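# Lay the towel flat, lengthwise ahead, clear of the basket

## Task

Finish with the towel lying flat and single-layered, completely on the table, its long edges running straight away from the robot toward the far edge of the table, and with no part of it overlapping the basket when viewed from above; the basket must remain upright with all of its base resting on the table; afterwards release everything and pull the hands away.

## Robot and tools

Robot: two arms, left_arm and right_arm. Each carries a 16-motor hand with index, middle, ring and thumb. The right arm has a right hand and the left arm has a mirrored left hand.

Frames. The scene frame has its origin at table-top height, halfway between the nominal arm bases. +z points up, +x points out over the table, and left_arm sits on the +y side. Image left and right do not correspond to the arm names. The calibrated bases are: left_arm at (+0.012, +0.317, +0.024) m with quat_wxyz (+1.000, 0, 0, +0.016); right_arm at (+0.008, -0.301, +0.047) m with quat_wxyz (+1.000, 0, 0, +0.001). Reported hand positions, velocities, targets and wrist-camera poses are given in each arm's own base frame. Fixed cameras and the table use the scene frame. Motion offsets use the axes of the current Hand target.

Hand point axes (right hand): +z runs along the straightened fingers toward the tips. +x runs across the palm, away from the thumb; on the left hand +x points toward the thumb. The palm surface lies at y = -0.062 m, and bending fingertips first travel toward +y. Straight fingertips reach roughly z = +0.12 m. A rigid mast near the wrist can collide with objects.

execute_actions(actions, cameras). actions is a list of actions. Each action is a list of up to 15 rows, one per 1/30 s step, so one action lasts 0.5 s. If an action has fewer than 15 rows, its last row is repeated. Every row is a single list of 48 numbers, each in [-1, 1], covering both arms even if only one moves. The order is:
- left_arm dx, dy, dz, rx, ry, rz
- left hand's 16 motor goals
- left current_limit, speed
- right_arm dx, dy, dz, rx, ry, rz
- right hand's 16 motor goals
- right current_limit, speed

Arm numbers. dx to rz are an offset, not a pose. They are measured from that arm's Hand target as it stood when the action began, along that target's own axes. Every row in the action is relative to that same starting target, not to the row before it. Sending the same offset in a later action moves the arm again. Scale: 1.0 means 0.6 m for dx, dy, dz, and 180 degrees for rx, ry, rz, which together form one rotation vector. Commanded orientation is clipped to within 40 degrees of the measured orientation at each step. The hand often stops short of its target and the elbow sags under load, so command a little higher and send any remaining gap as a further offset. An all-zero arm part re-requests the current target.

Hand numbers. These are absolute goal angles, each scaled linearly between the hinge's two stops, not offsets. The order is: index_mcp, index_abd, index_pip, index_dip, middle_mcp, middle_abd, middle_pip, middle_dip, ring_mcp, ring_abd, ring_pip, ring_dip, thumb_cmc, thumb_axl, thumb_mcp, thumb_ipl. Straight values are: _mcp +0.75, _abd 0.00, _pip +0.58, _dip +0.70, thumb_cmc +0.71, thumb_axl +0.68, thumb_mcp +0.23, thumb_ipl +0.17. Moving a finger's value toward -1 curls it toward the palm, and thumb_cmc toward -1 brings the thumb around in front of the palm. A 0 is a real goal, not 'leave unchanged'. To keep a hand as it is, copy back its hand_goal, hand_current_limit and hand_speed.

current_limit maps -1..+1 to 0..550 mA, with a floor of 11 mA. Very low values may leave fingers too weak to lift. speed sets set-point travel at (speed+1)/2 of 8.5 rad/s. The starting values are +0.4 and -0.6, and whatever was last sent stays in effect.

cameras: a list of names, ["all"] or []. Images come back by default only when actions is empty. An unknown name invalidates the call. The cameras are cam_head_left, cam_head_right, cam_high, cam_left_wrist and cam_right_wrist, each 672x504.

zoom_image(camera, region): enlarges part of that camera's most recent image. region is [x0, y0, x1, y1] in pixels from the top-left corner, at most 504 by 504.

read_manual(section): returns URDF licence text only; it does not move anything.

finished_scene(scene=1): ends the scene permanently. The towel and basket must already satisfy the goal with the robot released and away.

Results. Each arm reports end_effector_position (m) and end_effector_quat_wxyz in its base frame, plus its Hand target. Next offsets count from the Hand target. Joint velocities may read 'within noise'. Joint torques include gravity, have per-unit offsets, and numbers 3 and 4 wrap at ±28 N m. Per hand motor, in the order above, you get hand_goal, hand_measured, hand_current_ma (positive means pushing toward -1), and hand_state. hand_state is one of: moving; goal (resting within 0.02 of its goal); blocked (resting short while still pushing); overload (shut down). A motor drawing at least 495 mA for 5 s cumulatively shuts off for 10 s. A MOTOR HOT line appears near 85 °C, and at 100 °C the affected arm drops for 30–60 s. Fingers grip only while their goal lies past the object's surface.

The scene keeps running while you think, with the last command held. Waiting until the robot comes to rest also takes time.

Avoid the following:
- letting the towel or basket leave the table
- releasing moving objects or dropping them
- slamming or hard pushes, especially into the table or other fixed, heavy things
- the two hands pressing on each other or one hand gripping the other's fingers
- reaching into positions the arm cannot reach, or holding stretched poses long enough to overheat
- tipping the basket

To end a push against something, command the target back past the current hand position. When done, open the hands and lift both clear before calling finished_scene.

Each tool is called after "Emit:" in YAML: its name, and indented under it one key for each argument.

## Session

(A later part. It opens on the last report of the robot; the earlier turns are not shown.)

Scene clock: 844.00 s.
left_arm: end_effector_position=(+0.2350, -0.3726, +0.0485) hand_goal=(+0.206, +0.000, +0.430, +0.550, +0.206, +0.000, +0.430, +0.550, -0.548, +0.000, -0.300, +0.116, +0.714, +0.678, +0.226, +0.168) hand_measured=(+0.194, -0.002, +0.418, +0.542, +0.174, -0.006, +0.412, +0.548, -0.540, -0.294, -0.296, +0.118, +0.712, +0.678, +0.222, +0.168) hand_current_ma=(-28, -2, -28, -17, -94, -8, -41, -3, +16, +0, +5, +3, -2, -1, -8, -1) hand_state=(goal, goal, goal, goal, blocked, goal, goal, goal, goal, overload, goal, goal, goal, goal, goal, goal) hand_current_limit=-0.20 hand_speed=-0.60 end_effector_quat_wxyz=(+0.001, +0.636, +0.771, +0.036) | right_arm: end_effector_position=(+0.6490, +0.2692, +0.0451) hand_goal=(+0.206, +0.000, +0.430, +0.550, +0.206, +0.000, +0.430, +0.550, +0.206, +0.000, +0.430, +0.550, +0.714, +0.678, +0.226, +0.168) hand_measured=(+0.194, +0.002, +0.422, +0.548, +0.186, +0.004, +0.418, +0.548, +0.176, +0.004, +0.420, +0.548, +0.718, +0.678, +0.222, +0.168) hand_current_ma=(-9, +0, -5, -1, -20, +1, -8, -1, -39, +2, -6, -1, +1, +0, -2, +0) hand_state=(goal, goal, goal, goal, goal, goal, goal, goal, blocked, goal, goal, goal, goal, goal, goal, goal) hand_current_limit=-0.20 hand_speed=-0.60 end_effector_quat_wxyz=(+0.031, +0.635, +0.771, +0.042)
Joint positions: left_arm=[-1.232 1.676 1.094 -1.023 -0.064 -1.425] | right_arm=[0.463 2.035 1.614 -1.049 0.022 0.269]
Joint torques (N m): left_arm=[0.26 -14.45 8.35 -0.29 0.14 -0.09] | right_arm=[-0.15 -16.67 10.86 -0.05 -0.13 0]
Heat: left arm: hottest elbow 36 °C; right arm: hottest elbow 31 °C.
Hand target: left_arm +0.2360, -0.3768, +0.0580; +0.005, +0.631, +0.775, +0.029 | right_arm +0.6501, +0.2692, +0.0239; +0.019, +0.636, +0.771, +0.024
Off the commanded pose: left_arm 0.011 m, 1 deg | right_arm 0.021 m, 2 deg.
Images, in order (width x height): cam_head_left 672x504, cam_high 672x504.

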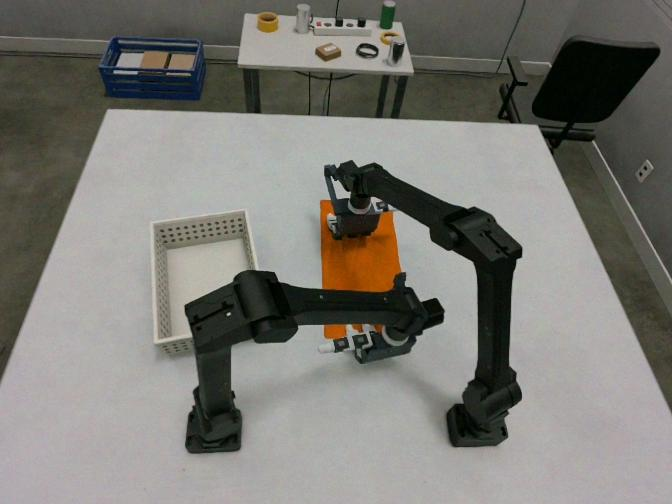

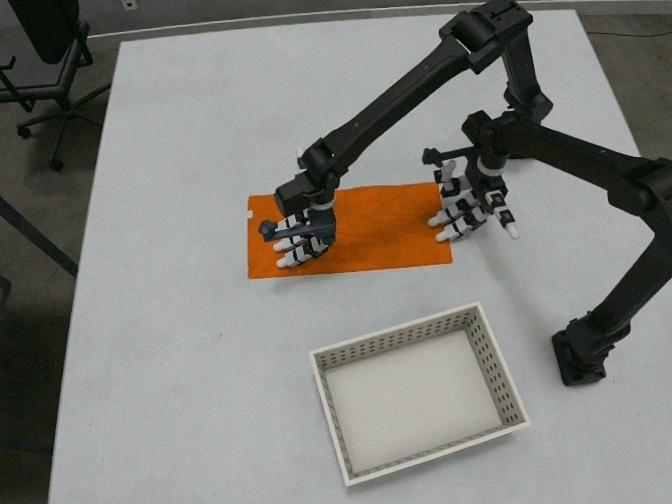

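Emit:
execute_actions:
  actions:
    - [[0,0,-0.02,0,0,0,0.205,0,0.43,0.55,0.205,0,0.43,0.55,-0.548,0,-0.3,0.116,0.714,0.678,0.226,0.168,-0.2,-0.6,0,0,-0.04,0,0,0,0.205,0,0.43,0.55,0.205,0,0.43,0.55,0.205,0,0.43,0.55,0.714,0.678,0.226,0.168,-0.2,-0.6]]
    - [[0,0,-0.03,0,0,0,0.205,0,0.43,0.55,0.205,0,0.43,0.55,-0.548,0,-0.3,0.116,0.714,0.678,0.226,0.168,-0.2,-0.6,0,0,-0.04,0,0,0,0.205,0,0.43,0.55,0.205,0,0.43,0.55,0.205,0,0.43,0.55,0.714,0.678,0.226,0.168,-0.2,-0.6]]
    - [[0,0,-0.05,0,0,0,0.205,0,0.43,0.55,0.205,0,0.43,0.55,-0.548,0,-0.3,0.116,0.714,0.678,0.226,0.168,-0.2,-0.6,0,0,-0.05,0,0,0,0.205,0,0.43,0.55,0.205,0,0.43,0.55,0.205,0,0.43,0.55,0.714,0.678,0.226,0.168,-0.2,-0.6]]
  cameras: ["cam_head_left", "cam_high"]

Emit:
zoom_image:
  camera: "cam_high"
  region: [200, 120, 520, 360]

Emit:
zoom_image:
  camera: "cam_head_left"
  region: [240, 140, 480, 370]

Scene clock: 859.57 s.
left_arm: end_effector_position=(+0.2317, -0.3672, +0.1017) hand_goal=(+0.206, +0.000, +0.430, +0.550, +0.206, +0.000, +0.430, +0.550, -0.548, +0.000, -0.300, +0.116, +0.714, +0.678, +0.226, +0.168) hand_measured=(+0.210, -0.002, +0.430, +0.548, +0.210, -0.004, +0.430, +0.548, -0.540, -0.294, -0.296, +0.118, +0.712, +0.678, +0.222, +0.168) hand_current_ma=(+8, -2, -1, -3, +8, -4, -1, -3, +16, +0, +5, +3, -1, -1, -10, -1) hand_state=(goal, goal, goal, goal, goal, goal, goal, goal, goal, overload, goal, goal, goal, goal, goal, goal) hand_current_limit=-0.20 hand_speed=-0.60 end_effector_quat_wxyz=(-0.011, +0.636, +0.771, +0.039) | right_arm: end_effector_position=(+0.6292, +0.2600, +0.0647) hand_goal=(+0.206, +0.000, +0.430, +0.550, +0.206, +0.000, +0.430, +0.550, +0.206, +0.000, +0.430, +0.550, +0.714, +0.678, +0.226, +0.168) hand_measured=(+0.210, +0.002, +0.428, +0.548, +0.210, +0.002, +0.428, +0.548, +0.210, +0.002, +0.430, +0.548, +0.716, +0.678, +0.222, +0.168) hand_current_ma=(+2, +0, +0, -1, +1, +0, +0, -1, +1, +0, +0, -1, +1, +0, -2, +0) hand_state=(goal, goal, goal, goal, goal, goal, goal, goal, goal, goal, goal, goal, goal, goal, goal, goal) hand_current_limit=-0.20 hand_speed=-0.60 end_effector_quat_wxyz=(+0.007, +0.635, +0.772, -0.006)
Joint positions: left_arm=[-1.232 1.605 1.163 -1.188 -0.056 -1.426] | right_arm=[0.463 2.015 1.663 -1.224 0.019 0.269]
Joint torques (N m): left_arm=[0.62 -13.51 10.13 -0.34 -0.2 -0.2] | right_arm=[-0.03 -22.77 12.94 0.18 0.01 0.03]
Heat: left arm: hottest elbow 35 °C; right arm: hottest elbow 32 °C.
Hand target: left_arm +0.2333, -0.3790, +0.1179; +0.005, +0.631, +0.775, +0.029 | right_arm +0.6454, +0.2683, +0.1017; +0.019, +0.636, +0.771, +0.024
Off the commanded pose: left_arm 0.020 m, 2 deg | right_arm 0.041 m, 4 deg.
Images, in order (width x height): cam_head_left 672x504, cam_high 672x504.

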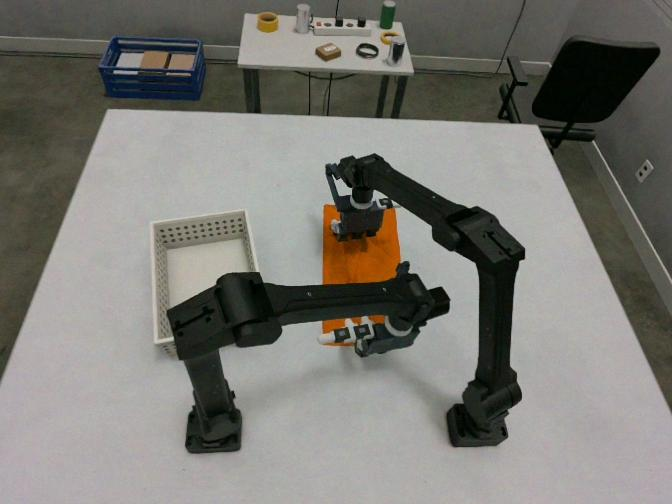

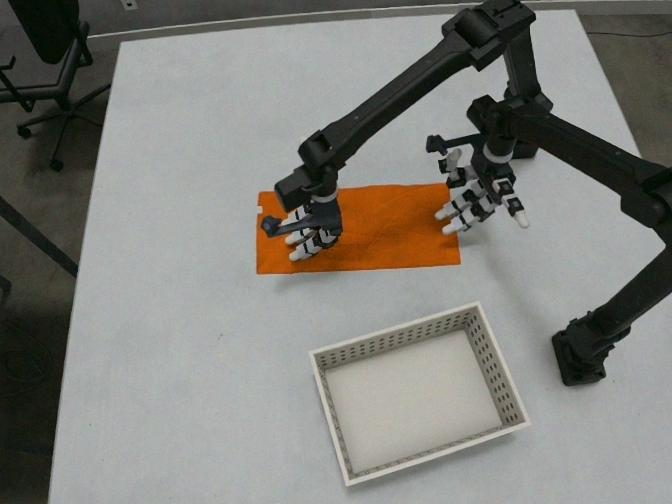

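Scaled by 1.575 from the camera's 672x504 image, which has a finer 960x720 frame.

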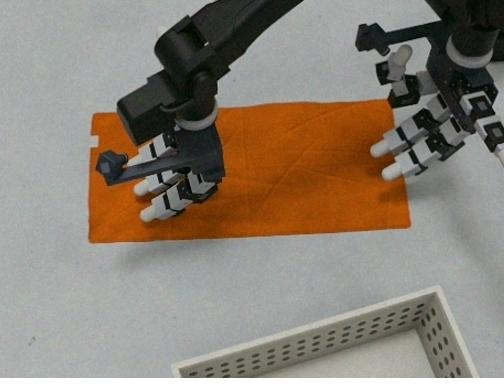

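Scaled by 2.100 from the camera's 672x504 image, which has a finer 960x720 frame.

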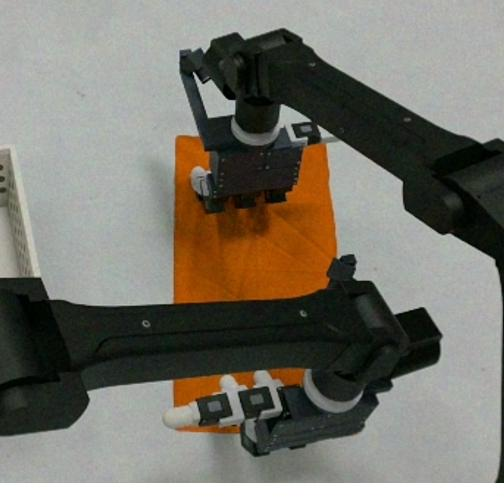

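Emit:
execute_actions:
  actions:
    - [[0,0,-0.07,0,0,0,0.205,0,0.43,0.55,0.205,0,0.43,0.55,-0.548,0,-0.3,0.116,0.714,0.678,0.226,0.168,-0.2,-0.6,0,0,-0.07,0,0,0,0.205,0,0.43,0.55,0.205,0,0.43,0.55,0.205,0,0.43,0.55,0.714,0.678,0.226,0.168,-0.2,-0.6]]
    - [[0,0,-0.09,0,0,0,0.205,0,0.43,0.55,0.205,0,0.43,0.55,-0.548,0,-0.3,0.116,0.714,0.678,0.226,0.168,-0.2,-0.6,0,0,-0.09,0,0,0,0.205,0,0.43,0.55,0.205,0,0.43,0.55,0.205,0,0.43,0.55,0.714,0.678,0.226,0.168,-0.2,-0.6]]
  cameras: ["cam_high","cam_head_left"]

Scene clock: 900.80 s.
left_arm: end_effector_position=(+0.2309, -0.3745, +0.2007) hand_goal=(+0.206, +0.000, +0.430, +0.550, +0.206, +0.000, +0.430, +0.550, -0.548, +0.000, -0.300, +0.116, +0.714, +0.678, +0.226, +0.168) hand_measured=(+0.212, -0.002, +0.430, +0.548, +0.212, -0.002, +0.430, +0.548, -0.540, -0.294, -0.296, +0.118, +0.714, +0.678, +0.220, +0.168) hand_current_ma=(+11, -3, +0, -3, +11, -3, +0, -3, +17, +0, +5, +3, -1, -1, -14, -1) hand_state=(goal, goal, goal, goal, goal, goal, goal, goal, goal, overload, goal, goal, goal, goal, goal, goal) hand_current_limit=-0.20 hand_speed=-0.60 end_effector_quat_wxyz=(-0.007, +0.634, +0.772, +0.037) | right_arm: end_effector_position=(+0.6314, +0.2613, +0.1719) hand_goal=(+0.206, +0.000, +0.430, +0.550, +0.206, +0.000, +0.430, +0.550, +0.206, +0.000, +0.430, +0.550, +0.714, +0.678, +0.226, +0.168) hand_measured=(+0.212, +0.002, +0.430, +0.548, +0.212, +0.002, +0.430, +0.548, +0.212, +0.002, +0.430, +0.548, +0.716, +0.678, +0.222, +0.168) hand_current_ma=(+3, +0, +0, -1, +3, +0, +0, -1, +4, +0, +0, -1, +0, +0, -2, +0) hand_state=(goal, goal, goal, goal, goal, goal, goal, goal, goal, goal, goal, goal, goal, goal, goal, goal) hand_current_limit=-0.20 hand_speed=-0.60 end_effector_quat_wxyz=(+0.011, +0.635, +0.772, +0.003)
Joint positions: left_arm=[-1.239 1.536 1.355 -1.439 -0.055 -1.436] | right_arm=[0.463 1.942 1.833 -1.447 0.018 0.269]
Joint torques (N m): left_arm=[-0.5 -12.81 10.59 0.03 -0.18 -0.26] | right_arm=[0.21 -21.42 12.92 0.25 0.04 0.04]
Heat: left arm: hottest elbow 40 °C; right arm: hottest elbow 33 °C.
Hand target: left_arm +0.2291, -0.3828, +0.2138; +0.005, +0.631, +0.775, +0.029 | right_arm +0.6398, +0.2671, +0.1975; +0.019, +0.636, +0.771, +0.024
Off the commanded pose: left_arm 0.016 m, 2 deg | right_arm 0.028 m, 3 deg.
Images, in order (width x height): cam_head_left 672x504, cam_high 672x504.

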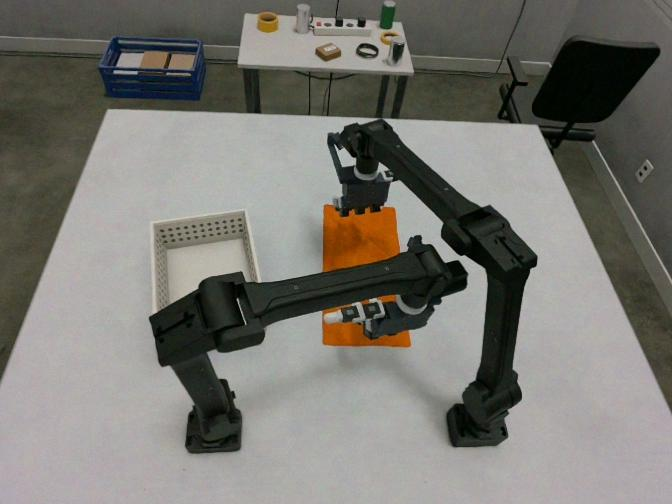

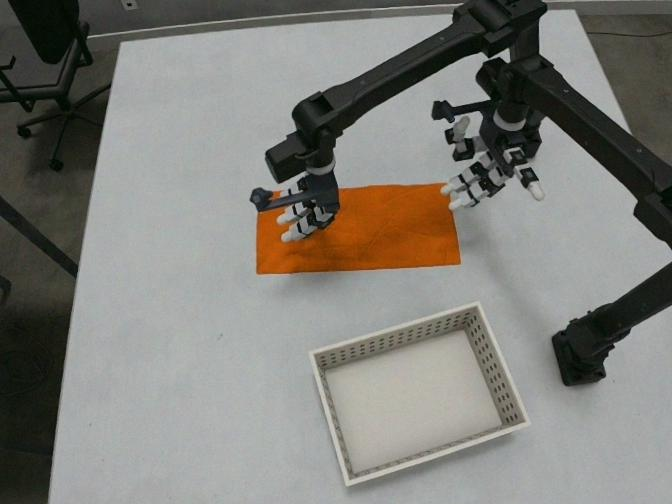

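Emit:
execute_actions:
  actions:
    - [[0,0,-0.08,0,0,0,0.206,0,0.43,0.55,0.206,0,0.43,0.55,-0.548,0,-0.3,0.116,0.714,0.678,0.226,0.168,-0.2,-0.6,-0.08,-0.05,-0.03,0,0,0,0.206,0,0.43,0.55,0.206,0,0.43,0.55,0.206,0,0.43,0.55,0.714,0.678,0.226,0.168,-0.2,-0.6]]
    - [[0.05,0,-0.07,0,0,0,0.206,0,0.43,0.55,0.206,0,0.43,0.55,-0.548,0,-0.3,0.116,0.714,0.678,0.226,0.168,-0.2,-0.6,-0.1,-0.06,-0.02,0,0,0,0.206,0,0.43,0.55,0.206,0,0.43,0.55,0.206,0,0.43,0.55,0.714,0.678,0.226,0.168,-0.2,-0.6]]
    - [[0.085,0,-0.02,0,0,0,0.206,0,0.43,0.55,0.206,0,0.43,0.55,-0.548,0,-0.3,0.116,0.714,0.678,0.226,0.168,-0.2,-0.6,-0.1,-0.06,-0.02,0,0,0,0.206,0,0.43,0.55,0.206,0,0.43,0.55,0.206,0,0.43,0.55,0.714,0.678,0.226,0.168,-0.2,-0.6]]
    - [[0.07,0,0,0,0,0,0.206,0,0.43,0.55,0.206,0,0.43,0.55,-0.548,0,-0.3,0.116,0.714,0.678,0.226,0.168,-0.2,-0.6,-0.1,-0.05,0,0,0,0,0.206,0,0.43,0.55,0.206,0,0.43,0.55,0.206,0,0.43,0.55,0.714,0.678,0.226,0.168,-0.2,-0.6]]
  cameras: ["cam_high","cam_head_left","cam_head_right"]

Scene clock: 942.47 s.
left_arm: end_effector_position=(+0.1960, -0.2657, +0.3110) hand_goal=(+0.206, +0.000, +0.430, +0.550, +0.206, +0.000, +0.430, +0.550, -0.548, +0.000, -0.300, +0.116, +0.714, +0.678, +0.226, +0.168) hand_measured=(+0.212, -0.002, +0.430, +0.548, +0.212, -0.002, +0.430, +0.548, -0.540, -0.294, -0.296, +0.118, +0.714, +0.678, +0.222, +0.168) hand_current_ma=(+10, -3, +0, -3, +11, -2, +0, -3, +17, +0, +5, +3, -1, -1, -11, -1) hand_state=(goal, goal, goal, goal, goal, goal, goal, goal, goal, overload, goal, goal, goal, goal, goal, goal) hand_current_limit=-0.20 hand_speed=-0.60 end_effector_quat_wxyz=(+0.017, +0.633, +0.774, +0.026) | right_arm: end_effector_position=(+0.5423, +0.0064, +0.2105) hand_goal=(+0.206, +0.000, +0.430, +0.550, +0.206, +0.000, +0.430, +0.550, +0.206, +0.000, +0.430, +0.550, +0.714, +0.678, +0.226, +0.168) hand_measured=(+0.212, +0.000, +0.430, +0.548, +0.212, +0.000, +0.430, +0.548, +0.212, +0.000, +0.430, +0.548, +0.712, +0.678, +0.222, +0.168) hand_current_ma=(+3, +0, +0, -1, +3, +0, +0, -1, +4, +0, +0, -1, +0, +0, -2, +0) hand_state=(goal, goal, goal, goal, goal, goal, goal, goal, goal, goal, goal, goal, goal, goal, goal, goal) hand_current_limit=-0.20 hand_speed=-0.60 end_effector_quat_wxyz=(+0.005, +0.657, +0.754, +0.003)
Joint positions: left_arm=[-1.235 1.197 1.315 -1.687 -0.062 -1.435] | right_arm=[0.04 1.53 1.387 -1.415 0.002 -0.098]
Joint torques (N m): left_arm=[1.08 -7.18 9.31 0.18 -0.46 0] | right_arm=[0.79 -15.44 9.98 0.83 -0.06 -0.16]
Heat: left arm: hottest elbow 39 °C; right arm: hottest elbow 38 °C.
Hand target: left_arm +0.1995, -0.2664, +0.3192; +0.005, +0.631, +0.775, +0.029 | right_arm +0.5442, +0.0141, +0.2232; +0.014, +0.646, +0.763, +0.014
Off the commanded pose: left_arm 0.009 m, 1 deg | right_arm 0.015 m, 2 deg.
led back after a hold (left arm): the arm was led back toward your command in small steps, so it may still be short of it.
led back after a hold (right arm): the arm was led back toward your command in small steps, so it may still be short of it.
joint sent to its limit (left arm) — joint 4 (wrist pitch), lower limit. The joint targets still meet the commanded pose.
pose unreachable (left arm): on one or more control steps of this call, first in action 0 (counted from 0), this arm could not follow its commanded pose, so it was not sent that pose on those steps. It may still have moved: this result reports where it is.
cause: moving toward the commanded pose would bring a part of the arm too close to another arm (a part of this arm just beyond joint 4 (wrist pitch) and a part of the right arm just beyond its joint 2 (shoulder), 51 mm apart when this arm was first held).
pose unreachable (right arm): on one or more control steps of this call, first in action 0 (counted from 0), this arm could not follow its commanded pose, so it was not sent that pose on those steps. It may still have moved: this result reports where it is.
cause: moving toward the commanded pose would bring a part of the arm too close to another arm (a part of this arm just beyond joint 2 (shoulder) and a part of the left arm just beyond its joint 4 (wrist pitch), along the way the arms are being sent, or toward where that arm still pushes).
Images, in order (width x height): cam_head_left 672x504, cam_head_right 672x504, cam_high 672x504.

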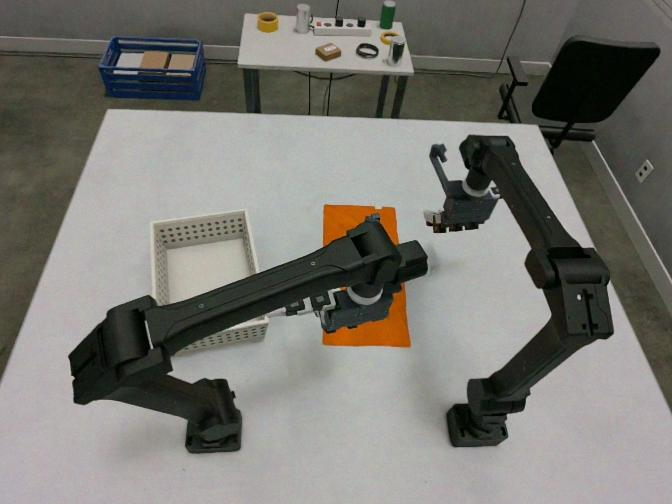

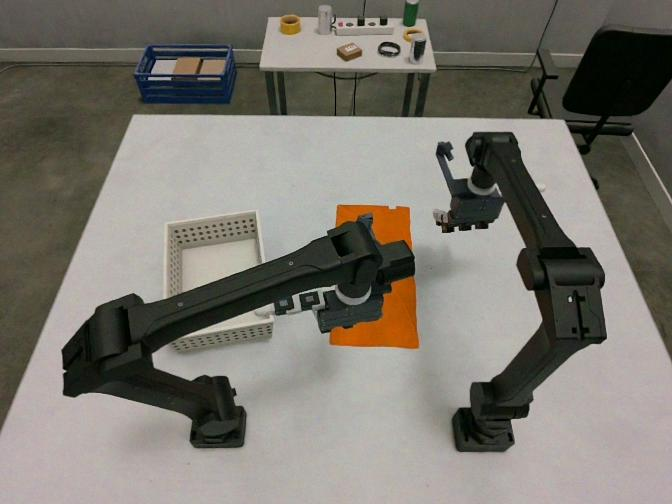

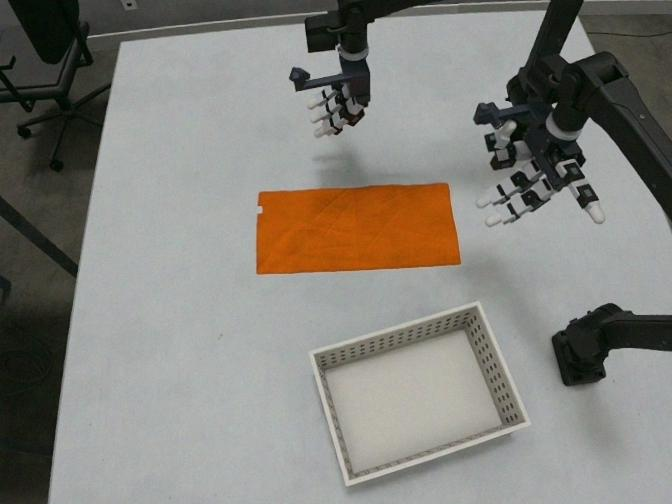

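Emit:
zoom_image:
  camera: "cam_high"
  region: [230, 160, 490, 300]

Emit:
zoom_image:
  camera: "cam_high"
  region: [0, 0, 504, 504]

Scaled by 1.938 from the camera's 672x504 image, which has a finer 960x720 frame.

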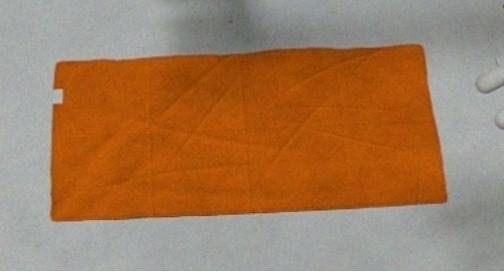

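Scaled by 1.000.

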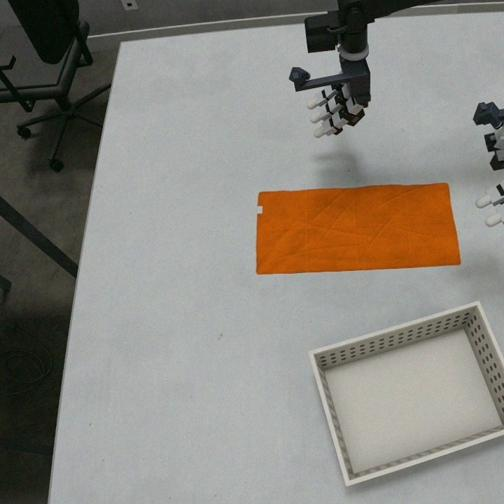

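Emit:
finished_scene:

The scene is finished: the task was done.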